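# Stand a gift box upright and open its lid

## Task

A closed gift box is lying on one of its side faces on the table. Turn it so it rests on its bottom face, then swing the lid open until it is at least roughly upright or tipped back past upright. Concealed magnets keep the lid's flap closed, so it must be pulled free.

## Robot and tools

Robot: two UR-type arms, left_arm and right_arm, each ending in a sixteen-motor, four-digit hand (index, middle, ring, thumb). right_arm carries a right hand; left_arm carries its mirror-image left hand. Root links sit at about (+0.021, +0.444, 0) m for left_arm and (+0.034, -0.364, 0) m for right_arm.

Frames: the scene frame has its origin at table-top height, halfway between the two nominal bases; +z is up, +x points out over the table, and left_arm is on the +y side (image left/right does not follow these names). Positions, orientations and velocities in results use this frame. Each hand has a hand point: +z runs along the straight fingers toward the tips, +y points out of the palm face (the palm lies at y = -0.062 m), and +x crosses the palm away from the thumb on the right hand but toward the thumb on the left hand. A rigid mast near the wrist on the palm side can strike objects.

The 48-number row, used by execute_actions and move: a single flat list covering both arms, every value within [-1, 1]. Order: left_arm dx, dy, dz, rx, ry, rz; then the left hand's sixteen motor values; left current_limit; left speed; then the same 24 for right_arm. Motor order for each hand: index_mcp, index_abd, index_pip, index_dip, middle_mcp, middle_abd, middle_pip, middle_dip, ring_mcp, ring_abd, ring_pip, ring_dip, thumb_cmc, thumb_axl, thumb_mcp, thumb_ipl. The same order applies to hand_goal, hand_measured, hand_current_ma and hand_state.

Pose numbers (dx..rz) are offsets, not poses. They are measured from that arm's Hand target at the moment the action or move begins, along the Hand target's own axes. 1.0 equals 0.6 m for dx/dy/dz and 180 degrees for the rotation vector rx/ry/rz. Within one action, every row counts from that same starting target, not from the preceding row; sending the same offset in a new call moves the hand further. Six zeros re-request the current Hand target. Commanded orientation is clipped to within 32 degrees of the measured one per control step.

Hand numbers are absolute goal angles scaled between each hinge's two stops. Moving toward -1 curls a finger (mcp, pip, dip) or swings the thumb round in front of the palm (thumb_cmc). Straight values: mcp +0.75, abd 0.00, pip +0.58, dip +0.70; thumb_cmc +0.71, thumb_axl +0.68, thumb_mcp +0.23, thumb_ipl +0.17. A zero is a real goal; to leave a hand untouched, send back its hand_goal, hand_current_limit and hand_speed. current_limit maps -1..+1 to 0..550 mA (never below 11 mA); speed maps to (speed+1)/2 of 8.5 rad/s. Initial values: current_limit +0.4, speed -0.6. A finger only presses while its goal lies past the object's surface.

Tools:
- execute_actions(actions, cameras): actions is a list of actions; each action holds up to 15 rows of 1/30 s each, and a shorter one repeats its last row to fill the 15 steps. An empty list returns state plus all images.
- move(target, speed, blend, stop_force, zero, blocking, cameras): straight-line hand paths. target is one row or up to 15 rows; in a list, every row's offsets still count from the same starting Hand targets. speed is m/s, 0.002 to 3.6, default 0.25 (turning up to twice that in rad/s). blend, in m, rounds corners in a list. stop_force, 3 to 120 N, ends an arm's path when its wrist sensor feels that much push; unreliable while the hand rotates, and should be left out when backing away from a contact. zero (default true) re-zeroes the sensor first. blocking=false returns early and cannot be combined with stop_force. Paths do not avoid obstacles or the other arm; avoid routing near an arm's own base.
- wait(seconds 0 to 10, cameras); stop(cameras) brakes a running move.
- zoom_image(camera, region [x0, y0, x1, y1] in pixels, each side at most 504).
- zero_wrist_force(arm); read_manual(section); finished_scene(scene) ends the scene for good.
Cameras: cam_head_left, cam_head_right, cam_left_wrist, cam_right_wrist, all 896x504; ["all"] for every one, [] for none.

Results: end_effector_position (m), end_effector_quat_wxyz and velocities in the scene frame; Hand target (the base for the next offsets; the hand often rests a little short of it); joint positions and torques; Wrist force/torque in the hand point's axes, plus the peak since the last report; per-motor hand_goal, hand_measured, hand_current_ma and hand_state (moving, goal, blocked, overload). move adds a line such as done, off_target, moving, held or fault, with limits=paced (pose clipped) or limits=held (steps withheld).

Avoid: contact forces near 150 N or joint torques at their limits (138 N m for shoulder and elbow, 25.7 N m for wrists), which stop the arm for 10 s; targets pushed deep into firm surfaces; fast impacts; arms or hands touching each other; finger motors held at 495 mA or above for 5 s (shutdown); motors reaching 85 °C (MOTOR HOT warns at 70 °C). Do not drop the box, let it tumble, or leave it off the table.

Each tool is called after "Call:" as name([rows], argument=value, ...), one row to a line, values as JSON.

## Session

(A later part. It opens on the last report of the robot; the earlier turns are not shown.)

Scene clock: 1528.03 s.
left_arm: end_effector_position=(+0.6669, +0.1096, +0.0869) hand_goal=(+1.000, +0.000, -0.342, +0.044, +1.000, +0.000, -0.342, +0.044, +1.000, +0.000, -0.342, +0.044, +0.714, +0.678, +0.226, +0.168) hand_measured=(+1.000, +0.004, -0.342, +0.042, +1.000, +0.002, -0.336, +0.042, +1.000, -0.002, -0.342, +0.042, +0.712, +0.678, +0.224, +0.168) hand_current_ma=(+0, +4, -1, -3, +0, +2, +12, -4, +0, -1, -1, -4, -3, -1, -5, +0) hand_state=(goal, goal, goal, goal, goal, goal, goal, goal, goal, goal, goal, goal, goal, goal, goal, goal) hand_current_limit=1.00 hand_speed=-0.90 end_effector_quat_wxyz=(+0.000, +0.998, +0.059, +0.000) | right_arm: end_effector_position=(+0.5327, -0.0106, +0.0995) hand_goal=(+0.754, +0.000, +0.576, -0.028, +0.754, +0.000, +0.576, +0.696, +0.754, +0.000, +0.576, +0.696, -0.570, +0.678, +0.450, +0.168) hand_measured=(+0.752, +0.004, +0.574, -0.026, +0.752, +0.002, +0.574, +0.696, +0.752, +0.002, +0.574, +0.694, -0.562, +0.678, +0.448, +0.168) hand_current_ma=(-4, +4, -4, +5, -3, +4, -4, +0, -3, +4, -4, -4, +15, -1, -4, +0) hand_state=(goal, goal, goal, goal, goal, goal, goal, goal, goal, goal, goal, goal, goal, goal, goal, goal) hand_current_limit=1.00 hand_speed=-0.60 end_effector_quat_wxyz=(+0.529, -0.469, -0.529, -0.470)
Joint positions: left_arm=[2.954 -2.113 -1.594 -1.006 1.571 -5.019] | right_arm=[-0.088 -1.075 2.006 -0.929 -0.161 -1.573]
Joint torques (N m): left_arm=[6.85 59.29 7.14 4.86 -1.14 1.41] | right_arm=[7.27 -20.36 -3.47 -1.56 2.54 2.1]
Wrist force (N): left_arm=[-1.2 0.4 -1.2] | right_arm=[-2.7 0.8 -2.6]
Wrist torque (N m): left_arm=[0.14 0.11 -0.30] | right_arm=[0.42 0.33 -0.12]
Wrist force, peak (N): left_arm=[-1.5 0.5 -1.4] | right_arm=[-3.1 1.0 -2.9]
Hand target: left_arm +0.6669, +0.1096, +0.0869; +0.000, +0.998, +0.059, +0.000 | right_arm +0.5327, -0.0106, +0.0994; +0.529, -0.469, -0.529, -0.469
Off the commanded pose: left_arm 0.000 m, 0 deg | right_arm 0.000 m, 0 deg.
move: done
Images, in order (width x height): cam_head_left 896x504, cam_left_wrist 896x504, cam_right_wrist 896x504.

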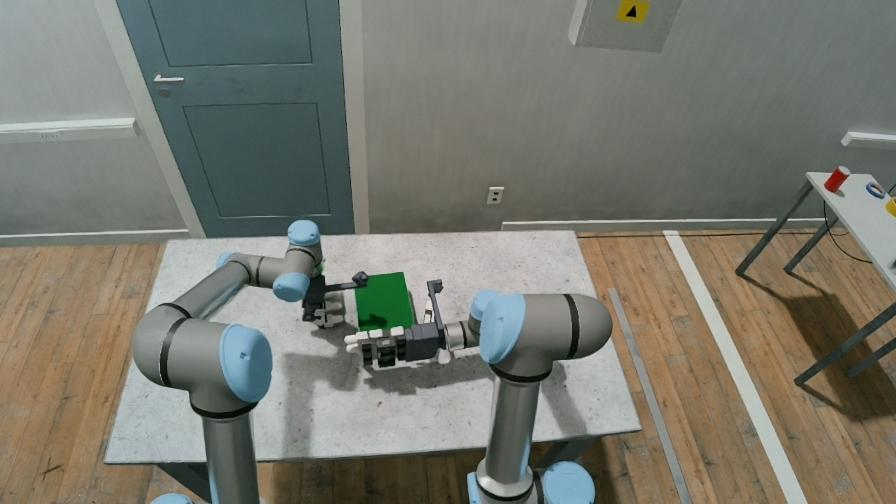

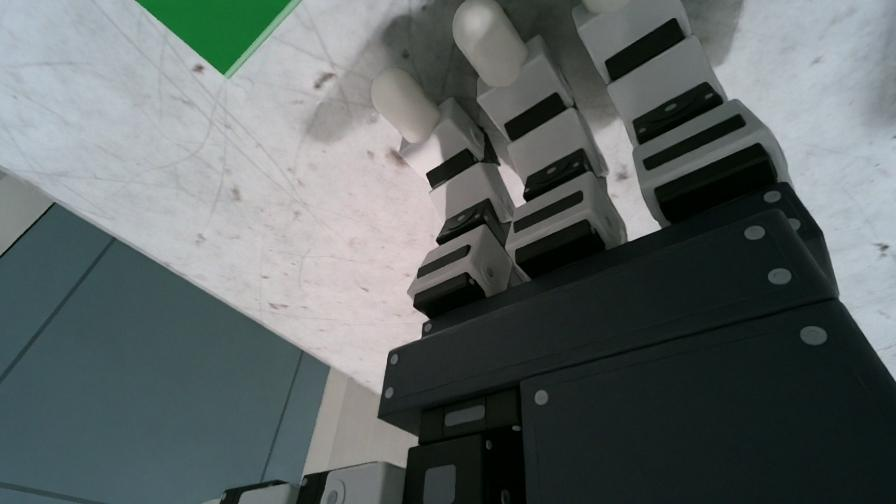

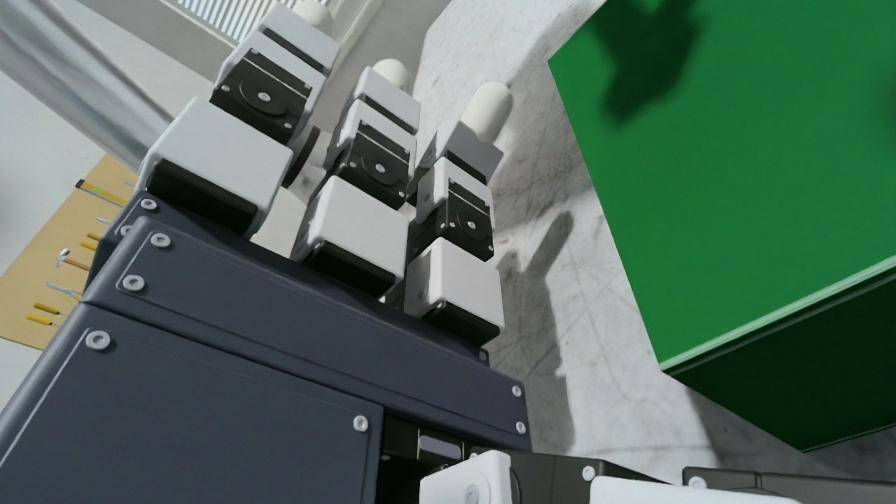

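Call:
move([
  [0,0,0,0,0,0,1,0,-0.343,0.044,1,0,-0.343,0.044,1,0,-0.343,0.044,0.714,0.678,0.226,0.168,1,-0.9,-0.079,0,0,0,0,0,0.754,0,0.576,-0.029,0.754,0,0.576,0.696,0.754,0,0.576,0.696,-0.571,0.678,0.45,0.168,1,-0.6],
  [0,0,0,0,0,0,1,0,-0.343,0.044,1,0,-0.343,0.044,1,0,-0.343,0.044,0.714,0.678,0.226,0.168,1,-0.9,-0.079,0.045,0,0,0,0,0.754,0,0.576,-0.029,0.754,0,0.576,0.696,0.754,0,0.576,0.696,-0.571,0.678,0.45,0.168,1,-0.6],
], speed=0.03, stop_force=4, cameras=["cam_head_right", "cam_right_wrist"])

Call:
zoom_image(camera="cam_head_right", region=[320, 250, 480, 370])

Scene clock: 1544.80 s.
left_arm: end_effector_position=(+0.6669, +0.1096, +0.0869) hand_goal=(+1.000, +0.000, -0.342, +0.044, +1.000, +0.000, -0.342, +0.044, +1.000, +0.000, -0.342, +0.044, +0.714, +0.678, +0.226, +0.168) hand_measured=(+1.000, +0.004, -0.342, +0.042, +1.000, +0.002, -0.336, +0.042, +1.000, -0.002, -0.342, +0.042, +0.712, +0.678, +0.224, +0.168) hand_current_ma=(+0, +4, -1, -3, +0, +2, +12, -4, +0, -1, -1, -4, -3, -1, -5, +0) hand_state=(goal, goal, goal, goal, goal, goal, goal, goal, goal, goal, goal, goal, goal, goal, goal, goal) hand_current_limit=1.00 hand_speed=-0.90 end_effector_quat_wxyz=(+0.000, +0.998, +0.059, +0.000) | right_arm: end_effector_position=(+0.5596, -0.0074, +0.0520) hand_goal=(+0.754, +0.000, +0.576, -0.028, +0.754, +0.000, +0.576, +0.696, +0.754, +0.000, +0.576, +0.696, -0.570, +0.678, +0.450, +0.168) hand_measured=(+0.752, +0.004, +0.574, -0.026, +0.752, +0.002, +0.574, +0.696, +0.752, +0.002, +0.574, +0.694, -0.562, +0.678, +0.448, +0.168) hand_current_ma=(-4, +4, -4, +5, -3, +4, -4, +0, -3, +4, -4, -4, +15, -1, -4, +0) hand_state=(goal, goal, goal, goal, goal, goal, goal, goal, goal, goal, goal, goal, goal, goal, goal, goal) hand_current_limit=1.00 hand_speed=-0.60 end_effector_quat_wxyz=(+0.529, -0.469, -0.529, -0.469)
Joint positions: left_arm=[2.954 -2.113 -1.594 -1.006 1.571 -5.019] | right_arm=[-0.079 -0.935 1.936 -0.999 -0.151 -1.572]
Joint torques (N m): left_arm=[7.54 58.95 7.6 4.79 -0.94 1.69] | right_arm=[7.35 -23.59 -23.16 2.08 2.68 -1.81]
Wrist force (N): left_arm=[-1.2 0.4 -1.3] | right_arm=[-2.3 0.9 -2.6]
Wrist torque (N m): left_arm=[0.15 0.10 -0.29] | right_arm=[0.44 0.24 0.13]
Wrist force, peak (N): left_arm=[-1.4 0.6 -1.6] | right_arm=[-3.1 0.9 -2.9]
Hand target: left_arm +0.6669, +0.1096, +0.0869; +0.000, +0.998, +0.059, +0.000 | right_arm +0.5596, -0.0074, +0.0520; +0.529, -0.469, -0.529, -0.469
Off the commanded pose: left_arm 0.000 m, 0 deg | right_arm 0.000 m, 0 deg.
move: done
Images, in order (width x height): cam_head_right 896x504, cam_right_wrist 896x504.

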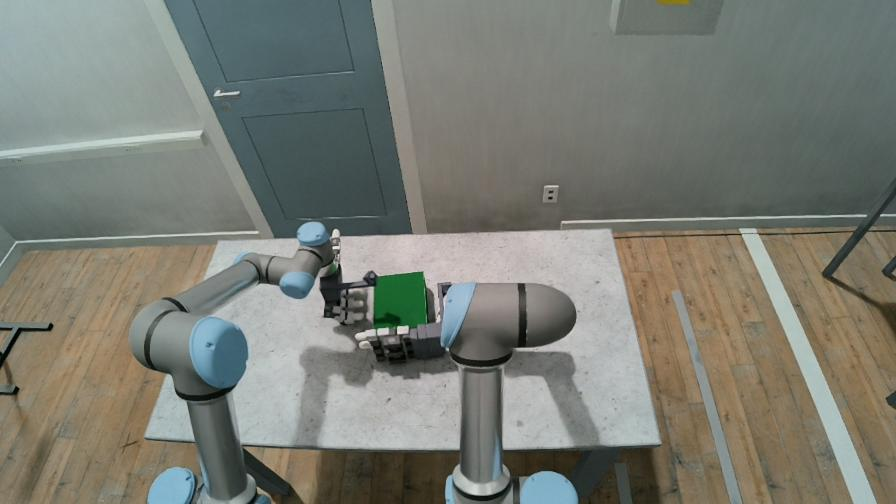

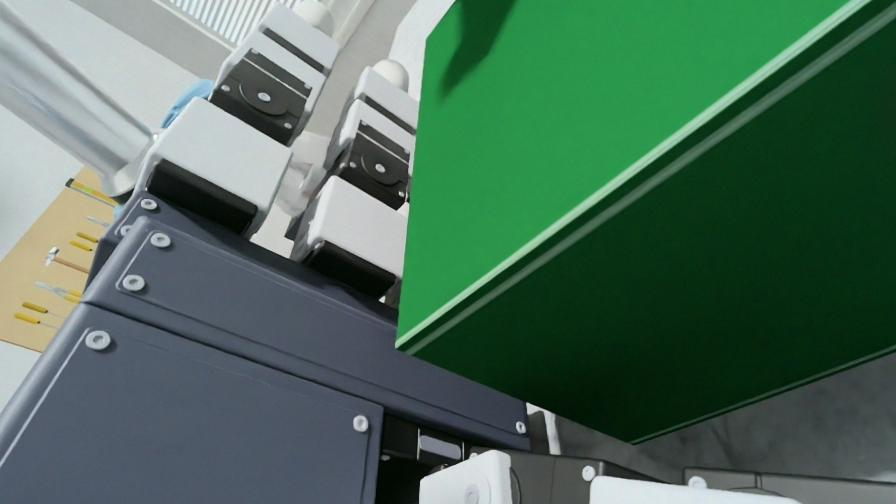

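Scaled by 3.150 from the camera's 896x504 image, which has a finer 1280x720 frame.

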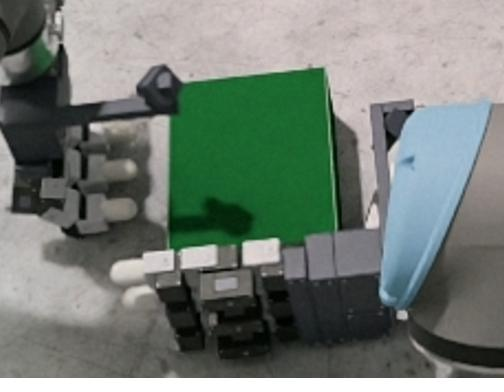

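Call:
move(target=[0,0,0,0,0,0,1,0,-0.343,0.044,1,0,-0.343,0.044,1,0,-0.343,0.044,0.714,0.678,0.226,0.168,1,-0.9,0,0,0,0,0,0,0.754,0,0.576,-0.7,0.754,0,0.576,0.696,0.754,0,0.576,0.696,-0.571,0.678,0.1,0.168,0.4,-0.9], cameras=["cam_head_right", "cam_right_wrist"])

Call:
zoom_image(camera="cam_head_right", region=[320, 250, 480, 370])

Scene clock: 1567.57 s.
left_arm: end_effector_position=(+0.6669, +0.1096, +0.0869) hand_goal=(+1.000, +0.000, -0.342, +0.044, +1.000, +0.000, -0.342, +0.044, +1.000, +0.000, -0.342, +0.044, +0.714, +0.678, +0.226, +0.168) hand_measured=(+1.000, +0.004, -0.342, +0.042, +1.000, +0.002, -0.336, +0.042, +1.000, -0.002, -0.342, +0.042, +0.712, +0.678, +0.224, +0.168) hand_current_ma=(+0, +4, -1, -3, +0, +2, +12, -4, +0, -1, -1, -4, -3, -1, -5, +0) hand_state=(goal, goal, goal, goal, goal, goal, goal, goal, goal, goal, goal, goal, goal, goal, goal, goal) hand_current_limit=1.00 hand_speed=-0.90 end_effector_quat_wxyz=(+0.000, +0.998, +0.059, +0.000) | right_arm: end_effector_position=(+0.5596, -0.0074, +0.0520) hand_goal=(+0.754, +0.000, +0.576, -0.700, +0.754, +0.000, +0.576, +0.696, +0.754, +0.000, +0.576, +0.696, -0.570, +0.678, +0.100, +0.168) hand_measured=(+0.814, +0.004, +0.618, -0.564, +0.752, +0.002, +0.574, +0.696, +0.752, +0.002, +0.574, +0.694, -0.562, +0.678, +0.168, +0.188) hand_current_ma=(+212, +4, +128, +385, -3, +4, -4, +0, -3, +4, -4, -4, +15, -1, +314, +70) hand_state=(blocked, goal, blocked, blocked, goal, goal, goal, goal, goal, goal, goal, goal, goal, goal, blocked, goal) hand_current_limit=0.40 hand_speed=-0.90 end_effector_quat_wxyz=(+0.529, -0.469, -0.529, -0.469)
Joint positions: left_arm=[2.954 -2.113 -1.594 -1.006 1.571 -5.019] | right_arm=[-0.079 -0.935 1.936 -0.999 -0.151 -1.572]
Joint torques (N m): left_arm=[5.71 59.24 8.54 4.92 -0.89 1.43] | right_arm=[5.95 -24.47 -22.62 1.71 2.4 -1.73]
Wrist force (N): left_arm=[-1.2 0.5 -1.4] | right_arm=[-2.7 1.2 -2.6]
Wrist torque (N m): left_arm=[0.18 0.09 -0.29] | right_arm=[0.38 0.29 0.11]
Wrist force, peak (N): left_arm=[-1.3 0.8 -1.6] | right_arm=[-2.8 0.9 -3.0]
Hand target: left_arm +0.6669, +0.1096, +0.0869; +0.000, +0.998, +0.059, +0.000 | right_arm +0.5596, -0.0074, +0.0520; +0.529, -0.469, -0.529, -0.469
Off the commanded pose: left_arm 0.000 m, 0 deg | right_arm 0.000 m, 0 deg.
move: done
Images, in order (width x height): cam_head_right 896x504, cam_right_wrist 896x504.

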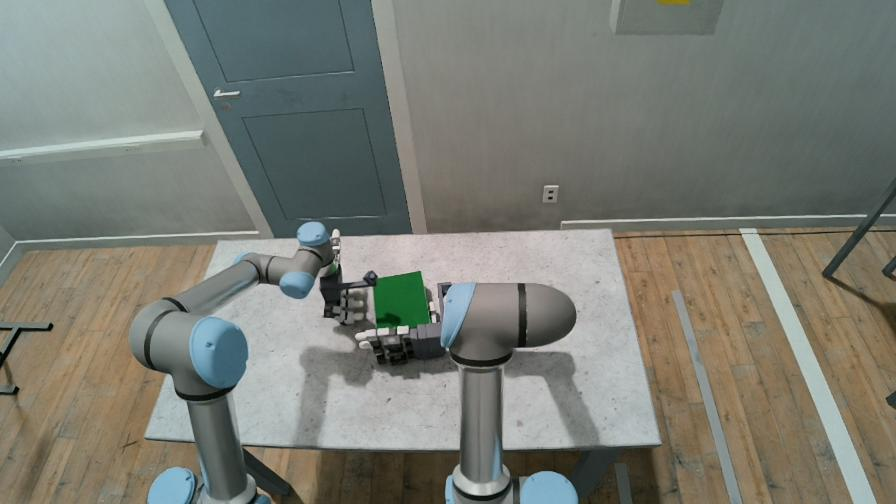

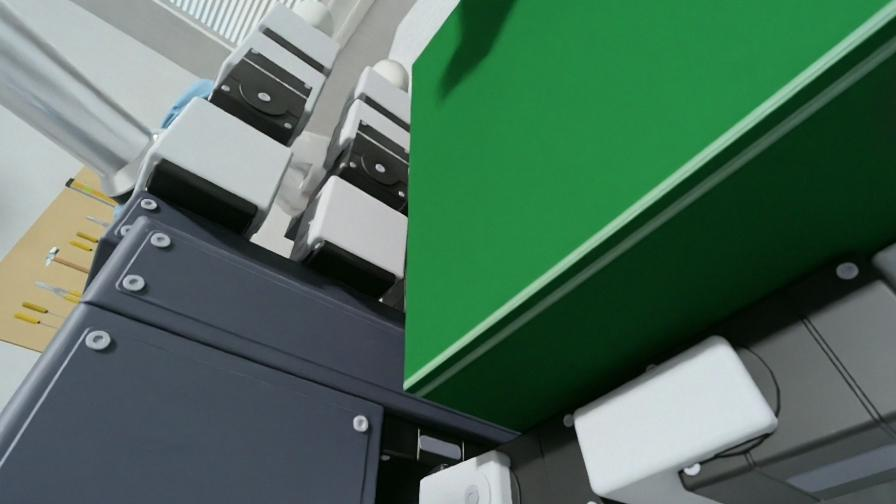

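Scaled by 3.150 from the camera's 896x504 image, which has a finer 1280x720 frame.

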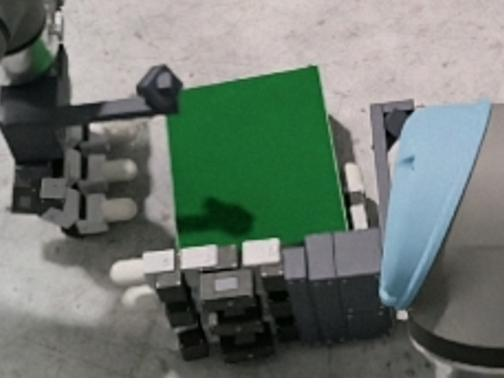

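Call:
move(target=[-0.0615,0.023,0,0,0,-0.0233,1,0,-0.343,0.044,1,0,-0.343,0.044,1,0,-0.343,0.044,0.714,0.678,0.226,0.168,1,-0.9,0,0,0,0,0,0,0.754,0,0.576,-0.7,0.754,0,0.576,0.696,0.754,0,0.576,0.696,-0.571,0.678,0.1,0.168,0.4,-0.9], speed=0.08)

Call:
move(target=[0,0.09,0,0,0,0,1,0,-0.343,0.044,1,0,-0.343,0.044,1,0,-0.343,0.044,0.714,0.678,0.226,0.168,1,-0.9,0,0,0,0,0,0,0.754,0,0.576,-0.7,0.754,0,0.576,0.696,0.754,0,0.576,0.696,-0.571,0.678,0.1,0.168,0.4,-0.9], speed=0.01, stop_force=4, cameras=["cam_head_right", "cam_left_wrist"])

Call:
zoom_image(camera="cam_head_right", region=[320, 250, 480, 370])

Scene clock: 1595.03 s.
left_arm: end_effector_position=(+0.6320, +0.0917, +0.0869) hand_goal=(+1.000, +0.000, -0.342, +0.044, +1.000, +0.000, -0.342, +0.044, +1.000, +0.000, -0.342, +0.044, +0.714, +0.678, +0.226, +0.168) hand_measured=(+1.000, +0.004, -0.342, +0.042, +1.000, +0.002, -0.336, +0.042, +1.000, -0.002, -0.342, +0.042, +0.712, +0.678, +0.224, +0.168) hand_current_ma=(+0, +4, -1, -3, +0, +2, +12, -4, +0, -1, -1, -4, -3, -1, -5, +0) hand_state=(goal, goal, goal, goal, goal, goal, goal, goal, goal, goal, goal, goal, goal, goal, goal, goal) hand_current_limit=1.00 hand_speed=-0.90 end_effector_quat_wxyz=(+0.000, +0.995, +0.095, +0.000) | right_arm: end_effector_position=(+0.5596, -0.0074, +0.0520) hand_goal=(+0.754, +0.000, +0.576, -0.700, +0.754, +0.000, +0.576, +0.696, +0.754, +0.000, +0.576, +0.696, -0.570, +0.678, +0.100, +0.168) hand_measured=(+0.814, +0.004, +0.618, -0.564, +0.752, +0.002, +0.574, +0.696, +0.752, +0.002, +0.574, +0.694, -0.562, +0.678, +0.168, +0.188) hand_current_ma=(+212, +4, +128, +385, -3, +4, -4, +0, -3, +4, -4, -4, +15, -1, +314, +70) hand_state=(blocked, goal, blocked, blocked, goal, goal, goal, goal, goal, goal, goal, goal, goal, goal, blocked, goal) hand_current_limit=0.40 hand_speed=-0.90 end_effector_quat_wxyz=(+0.529, -0.469, -0.529, -0.469)
Joint positions: left_arm=[2.909 -2.054 -1.69 -0.969 1.571 -5.137] | right_arm=[-0.079 -0.935 1.936 -0.999 -0.151 -1.572]
Joint torques (N m): left_arm=[-6.52 56.36 7.55 4.96 1.61 -1.15] | right_arm=[4 -25.45 -20.12 1.13 2.05 -1.64]
Wrist force (N): left_arm=[-1.4 0.4 -1.2] | right_arm=[-2.8 1.2 -2.7]
Wrist torque (N m): left_arm=[0.15 0.16 -0.16] | right_arm=[0.39 0.30 0.11]
Wrist force, peak (N): left_arm=[-1.8 0.6 -1.4] | right_arm=[-2.9 1.2 -2.8]
Hand target: left_arm +0.6319, +0.0916, +0.0869; +0.000, +0.995, +0.095, +0.000 | right_arm +0.5596, -0.0074, +0.0520; +0.529, -0.469, -0.529, -0.469
Off the commanded pose: left_arm 0.000 m, 0 deg | right_arm 0.000 m, 0 deg.
move: done

Scene clock: 1599.07 s.
left_arm: end_effector_position=(+0.6372, +0.0642, +0.0869) hand_goal=(+1.000, +0.000, -0.342, +0.044, +1.000, +0.000, -0.342, +0.044, +1.000, +0.000, -0.342, +0.044, +0.714, +0.678, +0.226, +0.168) hand_measured=(+1.000, +0.004, -0.340, +0.038, +1.000, +0.002, -0.336, +0.042, +1.000, -0.002, -0.342, +0.042, +0.712, +0.678, +0.224, +0.168) hand_current_ma=(+0, +4, +2, -11, +0, +2, +10, -3, +0, -1, +0, -3, -3, -1, -5, +0) hand_state=(goal, goal, goal, goal, goal, goal, goal, goal, goal, goal, goal, goal, goal, goal, goal, goal) hand_current_limit=1.00 hand_speed=-0.90 end_effector_quat_wxyz=(+0.000, +0.995, +0.095, +0.000) | right_arm: end_effector_position=(+0.5596, -0.0074, +0.0520) hand_goal=(+0.754, +0.000, +0.576, -0.700, +0.754, +0.000, +0.576, +0.696, +0.754, +0.000, +0.576, +0.696, -0.570, +0.678, +0.100, +0.168) hand_measured=(+0.814, +0.004, +0.618, -0.568, +0.752, +0.002, +0.574, +0.696, +0.752, +0.002, +0.574, +0.694, -0.562, +0.678, +0.168, +0.186) hand_current_ma=(+212, +4, +128, +385, -3, +4, -4, +0, -3, +4, -4, -4, +15, -1, +314, +61) hand_state=(blocked, goal, blocked, blocked, goal, goal, goal, goal, goal, goal, goal, goal, goal, goal, blocked, goal) hand_current_limit=0.40 hand_speed=-0.90 end_effector_quat_wxyz=(+0.529, -0.469, -0.529, -0.469)
Joint positions: left_arm=[2.868 -2.088 -1.635 -0.99 1.571 -5.178] | right_arm=[-0.079 -0.935 1.936 -0.999 -0.151 -1.572]
Joint torques (N m): left_arm=[5.5 59.66 8.88 4.95 -1.14 1.95] | right_arm=[1.21 -26.41 -16.62 0.44 1.58 -1.39]
Wrist force (N): left_arm=[-1.0 -1.9 -1.5] | right_arm=[-3.0 0.3 -5.3]
Wrist torque (N m): left_arm=[0.26 0.20 -0.33] | right_arm=[0.12 0.28 0.09]
Wrist force, peak (N): left_arm=[0.0 -5.6 -2.6] | right_arm=[-2.7 -0.6 -7.5]
Hand target: left_arm +0.6372, +0.0642, +0.0869; +0.000, +0.995, +0.095, +0.000 (not the last commanded pose) | right_arm +0.5596, -0.0074, +0.0520; +0.529, -0.469, -0.529, -0.469
Off the commanded pose: left_arm 0.026 m, 0 deg | right_arm 0.000 m, 0 deg.
move: contact (left_arm)
Images, in order (width x height): cam_head_right 896x504, cam_left_wrist 896x504.

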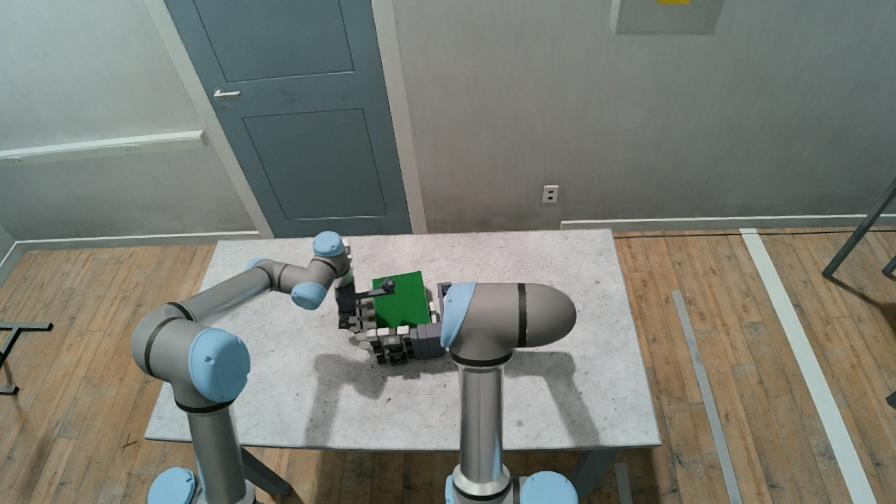

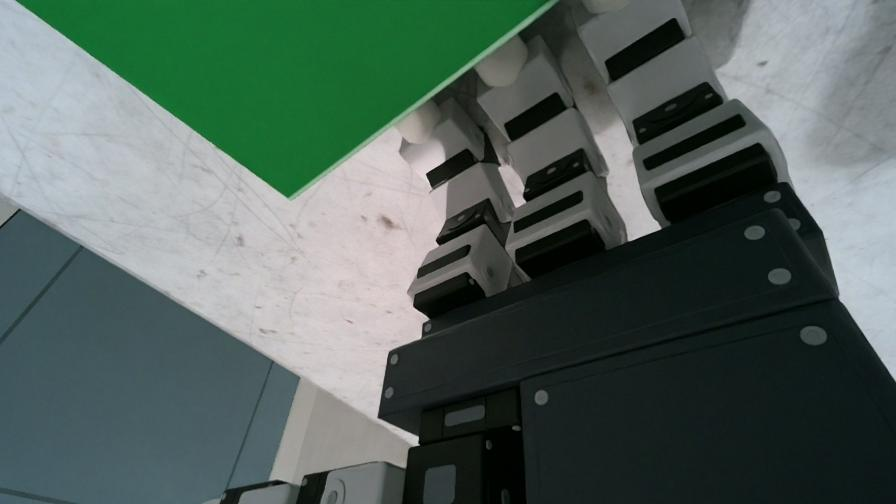

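Scaled by 3.150 from the camera's 896x504 image, which has a finer 1280x720 frame.

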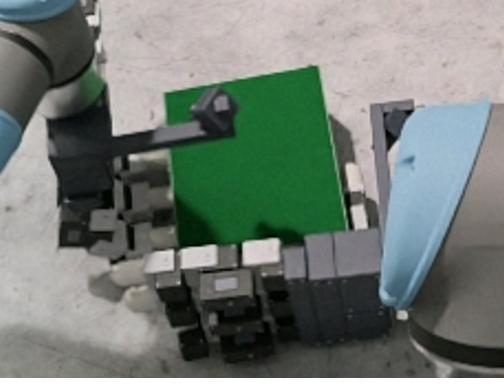

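Call:
move(target=[0,0,-0.05,0,0,0,1,0,-0.343,0.044,1,0,-0.343,0.044,1,0,-0.343,0.044,0.714,0.678,0.226,0.168,1,-0.9,0,0,0,0,0,0,0.754,0,0.576,-0.7,0.754,0,0.576,0.696,0.754,0,0.576,0.696,-0.571,0.678,0.1,0.168,0.4,-0.9], speed=0.008, cameras=["cam_head_right", "cam_left_wrist"])

Call:
zoom_image(camera="cam_head_right", region=[320, 250, 480, 370])

Scene clock: 1612.57 s.
left_arm: end_effector_position=(+0.6372, +0.0642, +0.1168) hand_goal=(+1.000, +0.000, -0.342, +0.044, +1.000, +0.000, -0.342, +0.044, +1.000, +0.000, -0.342, +0.044, +0.714, +0.678, +0.226, +0.168) hand_measured=(+1.000, +0.002, -0.334, +0.048, +1.000, +0.002, -0.312, +0.058, +1.000, -0.002, -0.300, +0.066, +0.712, +0.678, +0.224, +0.168) hand_current_ma=(+0, +1, +14, +6, +0, +2, +77, +32, +0, -1, +119, +55, -3, -1, -5, +0) hand_state=(goal, goal, goal, goal, goal, goal, blocked, goal, goal, goal, blocked, blocked, goal, goal, goal, goal) hand_current_limit=1.00 hand_speed=-0.90 end_effector_quat_wxyz=(+0.000, +0.995, +0.095, +0.000) | right_arm: end_effector_position=(+0.5596, -0.0074, +0.0520) hand_goal=(+0.754, +0.000, +0.576, -0.700, +0.754, +0.000, +0.576, +0.696, +0.754, +0.000, +0.576, +0.696, -0.570, +0.678, +0.100, +0.168) hand_measured=(+0.814, -0.020, +0.618, -0.574, +0.752, +0.002, +0.574, +0.696, +0.752, +0.002, +0.574, +0.694, -0.594, +0.670, +0.168, +0.184) hand_current_ma=(+212, -45, +130, +385, -3, +4, -4, +0, -3, +4, -4, -4, -68, -22, +314, +56) hand_state=(blocked, blocked, blocked, blocked, goal, goal, goal, goal, goal, goal, goal, goal, blocked, goal, blocked, goal) hand_current_limit=0.40 hand_speed=-0.90 end_effector_quat_wxyz=(+0.529, -0.469, -0.529, -0.469)
Joint positions: left_arm=[2.868 -2.052 -1.604 -1.057 1.571 -5.178] | right_arm=[-0.079 -0.935 1.936 -0.999 -0.151 -1.572]
Joint torques (N m): left_arm=[4.89 60.93 32.32 1.64 -1.98 1.16] | right_arm=[0.03 -28.86 -11.05 -0.7 1.08 -0.94]
Wrist force (N): left_arm=[-1.6 -3.9 2.6] | right_arm=[1.7 0.5 -6.2]
Wrist torque (N m): left_arm=[0.26 0.30 -0.10] | right_arm=[0.18 0.43 0.14]
Wrist force, peak (N): left_arm=[-1.5 -4.0 2.8] | right_arm=[1.6 0.7 -6.7]
Hand target: left_arm +0.6372, +0.0642, +0.1169; +0.000, +0.995, +0.095, +0.000 | right_arm +0.5596, -0.0074, +0.0520; +0.529, -0.469, -0.529, -0.469
Off the commanded pose: left_arm 0.000 m, 0 deg | right_arm 0.000 m, 0 deg.
move: done
Images, in order (width x height): cam_head_right 896x504, cam_left_wrist 896x504.

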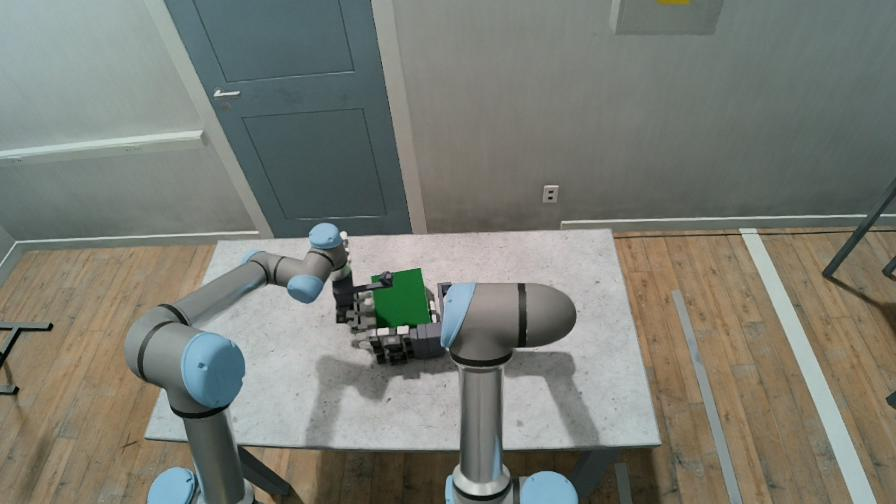

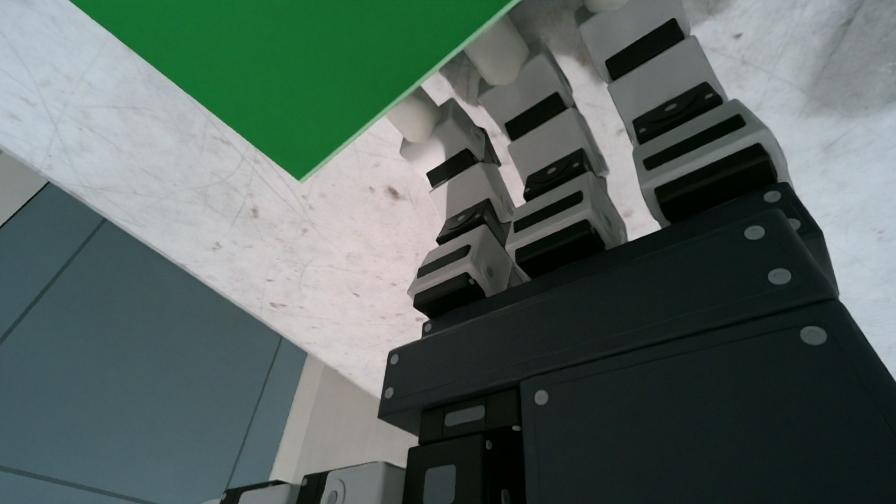

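Scaled by 3.150 from the camera's 896x504 image, which has a finer 1280x720 frame.

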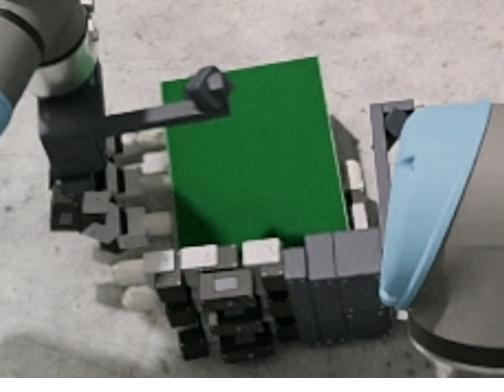

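Call:
move([
  [0,0,0.05,0,0,0,1,0,-0.343,0.044,1,0,-0.343,0.044,1,0,-0.343,0.044,0.714,0.678,0.226,0.168,1,-0.9,0,0,0,0,0,0,0.754,0,0.576,-0.7,0.754,0,0.576,0.696,0.754,0,0.576,0.696,-0.571,0.678,0.1,0.168,0.4,-0.9],
  [0,-0.025,0.05,0,0,0,1,0,-0.343,0.044,1,0,-0.343,0.044,1,0,-0.343,0.044,0.714,0.678,0.226,0.168,1,-0.9,0,0,0,0,0,0,0.754,0,0.576,-0.7,0.754,0,0.576,0.696,0.754,0,0.576,0.696,-0.571,0.678,0.1,0.168,0.4,-0.9],
], speed=0.02)

Call:
move(target=[-0.035,0,0,0,0,0,1,0,0.3,0.044,1,0,-0.343,0.044,1,0,-0.343,0.044,0.714,0.678,0.226,0.168,1,-0.7,0,0,0,0,0,0,0.754,0,0.576,-0.8,0.754,0,0.576,0.696,0.754,0,0.576,0.696,-0.571,0.678,0.05,0.168,0.65,-0.9], speed=0.04)

Call:
move(target=[0,0.05,0,0,0,0,1,0,0.3,0.044,1,0,-0.343,0.044,1,0,-0.343,0.044,0.714,0.678,0.226,0.168,1,-0.9,-0.005,0,0,0,0,0,0.754,0,0.576,-0.8,0.754,0,0.576,0.696,0.754,0,0.576,0.696,-0.571,0.678,0.05,0.168,0.65,-0.9], speed=0.008, stop_force=4, cameras=["cam_head_right", "cam_left_wrist","cam_right_wrist"])

Call:
zoom_image(camera="cam_head_right", region=[320, 250, 480, 370])

Scene clock: 1648.67 s.
left_arm: end_effector_position=(+0.6344, +0.0787, +0.0869) hand_goal=(+1.000, +0.000, -0.342, +0.044, +1.000, +0.000, -0.342, +0.044, +1.000, +0.000, -0.342, +0.044, +0.714, +0.678, +0.226, +0.168) hand_measured=(+1.000, +0.002, -0.342, +0.042, +1.000, +0.002, -0.336, +0.046, +1.000, +0.004, -0.342, +0.042, +0.712, +0.678, +0.224, +0.168) hand_current_ma=(+0, +1, -1, -3, +0, +2, +12, +4, +0, +5, -1, -4, -3, -1, -5, +0) hand_state=(goal, goal, goal, goal, goal, goal, goal, goal, goal, goal, goal, goal, goal, goal, goal, goal) hand_current_limit=1.00 hand_speed=-0.90 end_effector_quat_wxyz=(+0.000, +0.995, +0.095, +0.000) | right_arm: end_effector_position=(+0.5596, -0.0074, +0.0520) hand_goal=(+0.754, +0.000, +0.576, -0.700, +0.754, +0.000, +0.576, +0.696, +0.754, +0.000, +0.576, +0.696, -0.570, +0.678, +0.100, +0.168) hand_measured=(+0.822, +0.024, +0.624, -0.598, +0.752, +0.002, +0.574, +0.696, +0.752, +0.002, +0.574, +0.694, -0.560, +0.678, +0.170, +0.182) hand_current_ma=(+250, +55, +148, +385, -3, +4, -4, +0, -3, +4, -4, -4, +22, -1, +334, +44) hand_state=(blocked, blocked, blocked, blocked, goal, goal, goal, goal, goal, goal, goal, goal, goal, goal, blocked, goal) hand_current_limit=0.40 hand_speed=-0.90 end_effector_quat_wxyz=(+0.529, -0.469, -0.529, -0.469)
Joint positions: left_arm=[2.889 -2.07 -1.664 -0.979 1.571 -5.157] | right_arm=[-0.079 -0.935 1.936 -0.999 -0.151 -1.572]
Joint torques (N m): left_arm=[7.51 56.34 8.22 4.99 0.91 1.69] | right_arm=[0.01 -30.88 -7.11 -0.68 0.41 -0.53]
Wrist force (N): left_arm=[-1.0 -0.1 -1.5] | right_arm=[-3.6 0.6 -2.6]
Wrist torque (N m): left_arm=[0.11 0.10 -0.28] | right_arm=[0.35 0.20 0.08]
Wrist force, peak (N): left_arm=[1.5 -12.8 -5.6] | right_arm=[-1.9 -1.1 -13.9]
Hand target: left_arm +0.6344, +0.0789, +0.0869; +0.000, +0.995, +0.095, +0.000 | right_arm +0.5596, -0.0074, +0.0520; +0.529, -0.469, -0.529, -0.469
Off the commanded pose: left_arm 0.000 m, 0 deg | right_arm 0.000 m, 0 deg.
move: done

Scene clock: 1649.67 s.
left_arm: end_effector_position=(+0.6139, +0.0750, +0.0869) hand_goal=(+1.000, +0.000, +0.300, +0.044, +1.000, +0.000, -0.342, +0.044, +1.000, +0.000, -0.342, +0.044, +0.714, +0.678, +0.226, +0.168) hand_measured=(+0.966, +0.084, -0.010, -0.010, +1.000, +0.002, -0.336, +0.046, +1.000, +0.004, -0.342, +0.042, +0.712, +0.678, +0.224, +0.168) hand_current_ma=(-100, +243, -550, -166, +0, +2, +12, +4, +0, +5, -1, -4, -3, -1, -5, +0) hand_state=(blocked, blocked, blocked, blocked, goal, goal, goal, goal, goal, goal, goal, goal, goal, goal, goal, goal) hand_current_limit=1.00 hand_speed=-0.70 end_effector_quat_wxyz=(+0.000, +0.995, +0.095, +0.000) | right_arm: end_effector_position=(+0.5596, -0.0074, +0.0520) hand_goal=(+0.754, +0.000, +0.576, -0.800, +0.754, +0.000, +0.576, +0.696, +0.754, +0.000, +0.576, +0.696, -0.570, +0.678, +0.050, +0.168) hand_measured=(+0.824, +0.024, +0.624, -0.604, +0.752, +0.002, +0.574, +0.696, +0.752, +0.002, +0.574, +0.694, -0.560, +0.678, +0.170, +0.182) hand_current_ma=(+258, +55, +154, +454, -3, +4, -4, +0, -3, +4, -4, -4, +22, -1, +454, +44) hand_state=(blocked, blocked, blocked, blocked, goal, goal, goal, goal, goal, goal, goal, goal, goal, goal, blocked, goal) hand_current_limit=0.65 hand_speed=-0.90 end_effector_quat_wxyz=(+0.529, -0.469, -0.529, -0.469)
Joint positions: left_arm=[2.875 -2.037 -1.718 -0.959 1.571 -5.171] | right_arm=[-0.079 -0.935 1.936 -0.999 -0.151 -1.572]
Joint torques (N m): left_arm=[-9.36 40.56 -3.22 -0.25 -0.79 -1.05] | right_arm=[-0.19 -31.5 -6.4 -0.72 0.36 -0.5]
Wrist force (N): left_arm=[5.4 0.6 -19.8] | right_arm=[-3.4 0.6 -2.8]
Wrist torque (N m): left_arm=[1.35 1.18 0.26] | right_arm=[0.36 0.20 0.08]
Wrist force, peak (N): left_arm=[5.3 0.3 -20.1] | right_arm=[-3.8 0.7 -3.0]
Hand target: left_arm +0.6137, +0.0749, +0.0869; +0.000, +0.995, +0.095, +0.000 | right_arm +0.5596, -0.0074, +0.0520; +0.529, -0.469, -0.529, -0.469
Off the commanded pose: left_arm 0.000 m, 0 deg | right_arm 0.000 m, 0 deg.
move: done

Scene clock: 1652.67 s.
left_arm: end_effector_position=(+0.6139, +0.0738, +0.0870) hand_goal=(+1.000, +0.000, +0.300, +0.044, +1.000, +0.000, -0.342, +0.044, +1.000, +0.000, -0.342, +0.044, +0.714, +0.678, +0.226, +0.168) hand_measured=(+0.972, +0.086, -0.004, -0.022, +1.000, +0.002, -0.336, +0.046, +1.000, +0.004, -0.342, +0.042, +0.712, +0.678, +0.224, +0.168) hand_current_ma=(-78, +251, -550, -217, +0, +2, +12, +4, +0, +5, -1, -4, -3, -1, -5, +0) hand_state=(blocked, blocked, blocked, blocked, goal, goal, goal, goal, goal, goal, goal, goal, goal, goal, goal, goal) hand_current_limit=1.00 hand_speed=-0.90 end_effector_quat_wxyz=(+0.000, +0.995, +0.095, +0.000) | right_arm: end_effector_position=(+0.5596, -0.0074, +0.0501) hand_goal=(+0.754, +0.000, +0.576, -0.800, +0.754, +0.000, +0.576, +0.696, +0.754, +0.000, +0.576, +0.696, -0.570, +0.678, +0.050, +0.168) hand_measured=(+0.824, -0.004, +0.626, -0.606, +0.752, +0.002, +0.574, +0.696, +0.752, +0.002, +0.574, +0.694, -0.572, +0.678, +0.170, +0.182) hand_current_ma=(+260, -4, +155, +454, -3, +4, -4, +0, -3, +4, -4, -4, -3, -1, +454, +44) hand_state=(blocked, goal, blocked, blocked, goal, goal, goal, goal, goal, goal, goal, goal, goal, goal, blocked, goal) hand_current_limit=0.65 hand_speed=-0.90 end_effector_quat_wxyz=(+0.529, -0.469, -0.529, -0.469)
Joint positions: left_arm=[2.873 -2.038 -1.716 -0.959 1.571 -5.173] | right_arm=[-0.079 -0.931 1.936 -1.004 -0.151 -1.572]
Joint torques (N m): left_arm=[4.1 41.32 -2.15 0.63 -2.13 2.04] | right_arm=[0.59 -31.5 -1.62 0.23 0.15 -1.59]
Wrist force (N): left_arm=[4.7 -1.4 -18.0] | right_arm=[0.5 0.1 -2.9]
Wrist torque (N m): left_arm=[1.17 1.07 0.03] | right_arm=[0.35 0.25 0.21]
Wrist force, peak (N): left_arm=[5.8 -0.2 -20.2] | right_arm=[-3.7 0.7 -2.9]
Hand target: left_arm +0.6139, +0.0738, +0.0870; +0.000, +0.995, +0.095, +0.000 (not the last commanded pose) | right_arm +0.5596, -0.0074, +0.0502; +0.529, -0.469, -0.529, -0.469 (not the last commanded pose)
Off the commanded pose: left_arm 0.029 m, 0 deg | right_arm 0.001 m, 0 deg.
move: contact (left_arm, right_arm)
Images, in order (width x height): cam_head_right 896x504, cam_left_wrist 896x504, cam_right_wrist 896x504.

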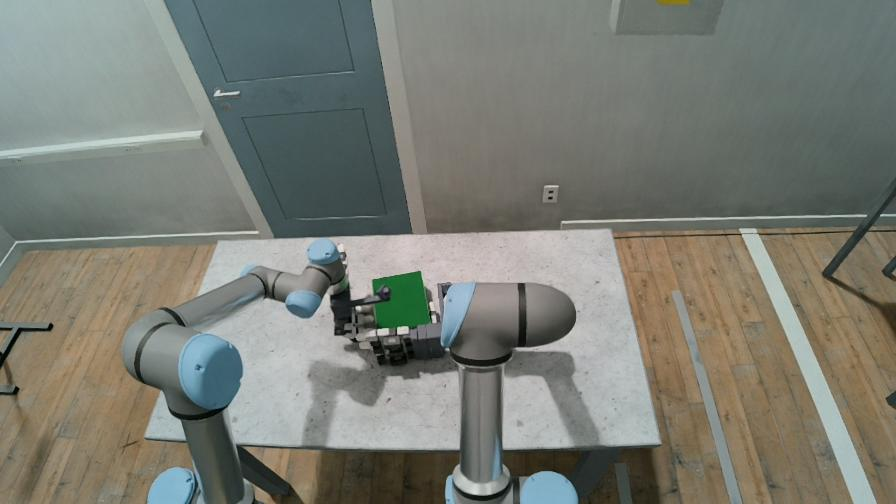

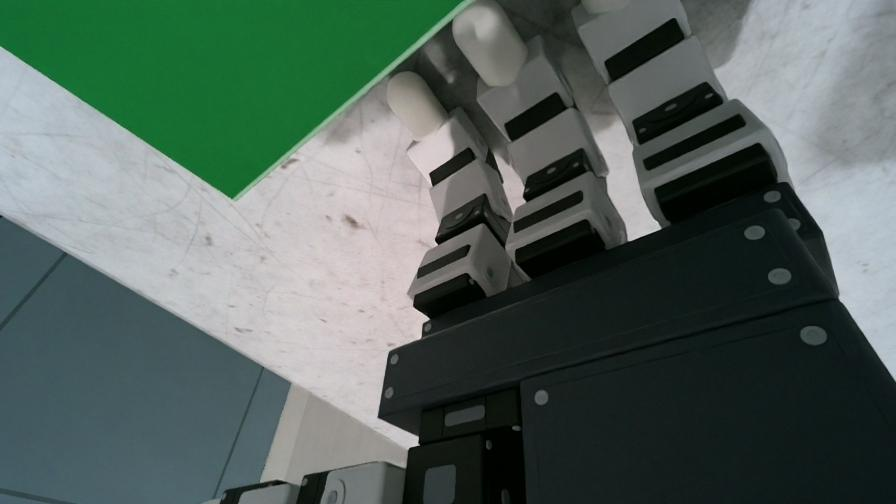

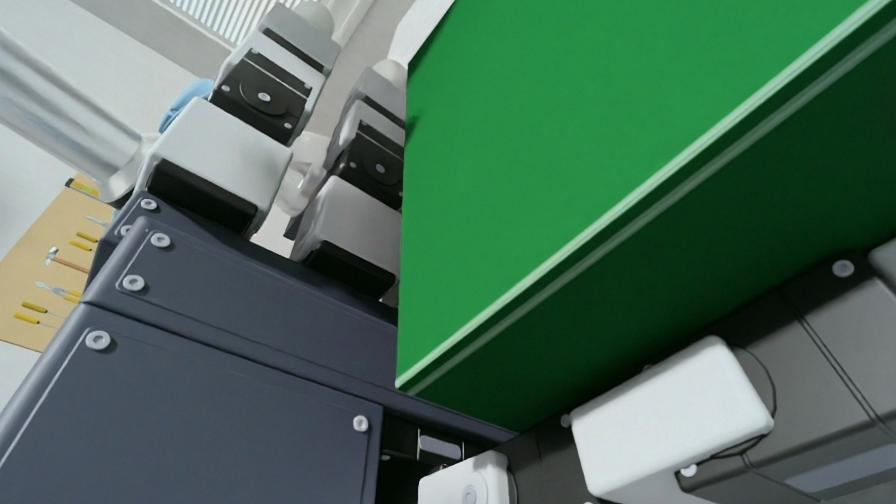

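Scaled by 3.150 from the camera's 896x504 image, which has a finer 1280x720 frame.

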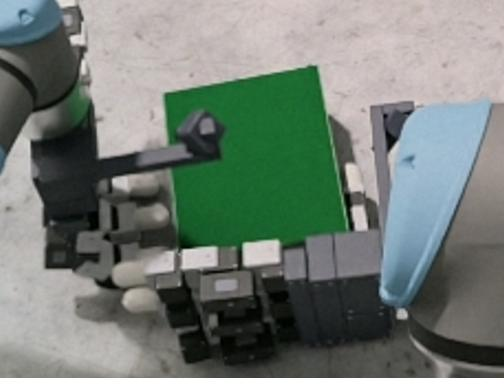

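Call:
move(target=[0,-0.01,0,0,0,0,1,0,-0.9,0.044,1,0,-0.343,0.044,1,0,-0.343,0.044,0.714,0.678,0.226,0.168,1,-0.8,0,0,0,0,0,0,0.754,0,0.576,-0.8,0.754,0,0.576,0.696,0.754,0,0.576,0.696,-0.571,0.678,0.05,0.168,0.65,-0.9])

Call:
move(target=[0,0.05,0,0,0,0,1,0,-0.9,0.044,1,0,-0.343,0.044,1,0,-0.343,0.044,0.714,0.678,0.226,0.168,1,-0.9,0,0,0,0,0,0,0.754,0,0.576,-0.8,0.754,0,0.576,0.696,0.754,0,0.576,0.696,-0.571,0.678,0.05,0.168,0.65,-0.9], speed=0.008, stop_force=4, cameras=["cam_left_wrist"])

Scene clock: 1667.80 s.
left_arm: end_effector_position=(+0.6128, +0.0797, +0.0870) hand_goal=(+1.000, +0.000, -0.900, +0.044, +1.000, +0.000, -0.342, +0.044, +1.000, +0.000, -0.342, +0.044, +0.714, +0.678, +0.226, +0.168) hand_measured=(+0.998, +0.004, -0.894, +0.042, +1.000, +0.002, -0.336, +0.046, +1.000, +0.004, -0.342, +0.042, +0.712, +0.678, +0.224, +0.168) hand_current_ma=(-3, +5, +12, -3, +0, +2, +12, +4, +0, +4, -1, -4, -3, -1, -5, +0) hand_state=(goal, goal, goal, goal, goal, goal, goal, goal, goal, goal, goal, goal, goal, goal, goal, goal) hand_current_limit=1.00 hand_speed=-0.80 end_effector_quat_wxyz=(+0.000, +0.995, +0.095, +0.000) | right_arm: end_effector_position=(+0.5596, -0.0074, +0.0502) hand_goal=(+0.754, +0.000, +0.576, -0.800, +0.754, +0.000, +0.576, +0.696, +0.754, +0.000, +0.576, +0.696, -0.570, +0.678, +0.050, +0.168) hand_measured=(+0.824, -0.004, +0.626, -0.606, +0.752, +0.002, +0.574, +0.696, +0.752, +0.002, +0.574, +0.694, -0.572, +0.678, +0.170, +0.182) hand_current_ma=(+260, -4, +155, +454, -3, +4, -4, +0, -3, +4, -4, -4, -3, -1, +454, +44) hand_state=(blocked, goal, blocked, blocked, goal, goal, goal, goal, goal, goal, goal, goal, goal, goal, blocked, goal) hand_current_limit=0.65 hand_speed=-0.90 end_effector_quat_wxyz=(+0.529, -0.469, -0.529, -0.469)
Joint positions: left_arm=[2.882 -2.03 -1.728 -0.955 1.571 -5.164] | right_arm=[-0.079 -0.931 1.936 -1.003 -0.151 -1.572]
Joint torques (N m): left_arm=[6.98 54.99 7.31 4.84 -0.01 1.87] | right_arm=[0.14 -45.28 -8.47 1.45 0.02 1.42]
Wrist force (N): left_arm=[-0.3 0.2 -1.6] | right_arm=[0.0 0.0 -2.9]
Wrist torque (N m): left_arm=[0.15 0.01 -0.21] | right_arm=[0.33 0.26 0.20]
Wrist force, peak (N): left_arm=[4.4 -1.4 -18.3] | right_arm=[0.3 -0.3 -3.3]
Hand target: left_arm +0.6128, +0.0797, +0.0870; +0.000, +0.995, +0.095, +0.000 | right_arm +0.5596, -0.0074, +0.0502; +0.529, -0.469, -0.529, -0.469
Off the commanded pose: left_arm 0.000 m, 0 deg | right_arm 0.000 m, 0 deg.
HAND FAULT: one or more motors of the hand drew too much current for too long and shut down. This happened once since the last result. The arm does not stop for it. Each such motor holds nothing for 10 seconds from its own shutdown, also while the arm is stopped by a fault of its own. Then it runs to the goal last written, under the current limit last written. A HAND FAULT can take a little off the scene's score.
move: done

not run: an earlier result of this reply reported a stop or a fault. Calls in your next reply go to the robot.


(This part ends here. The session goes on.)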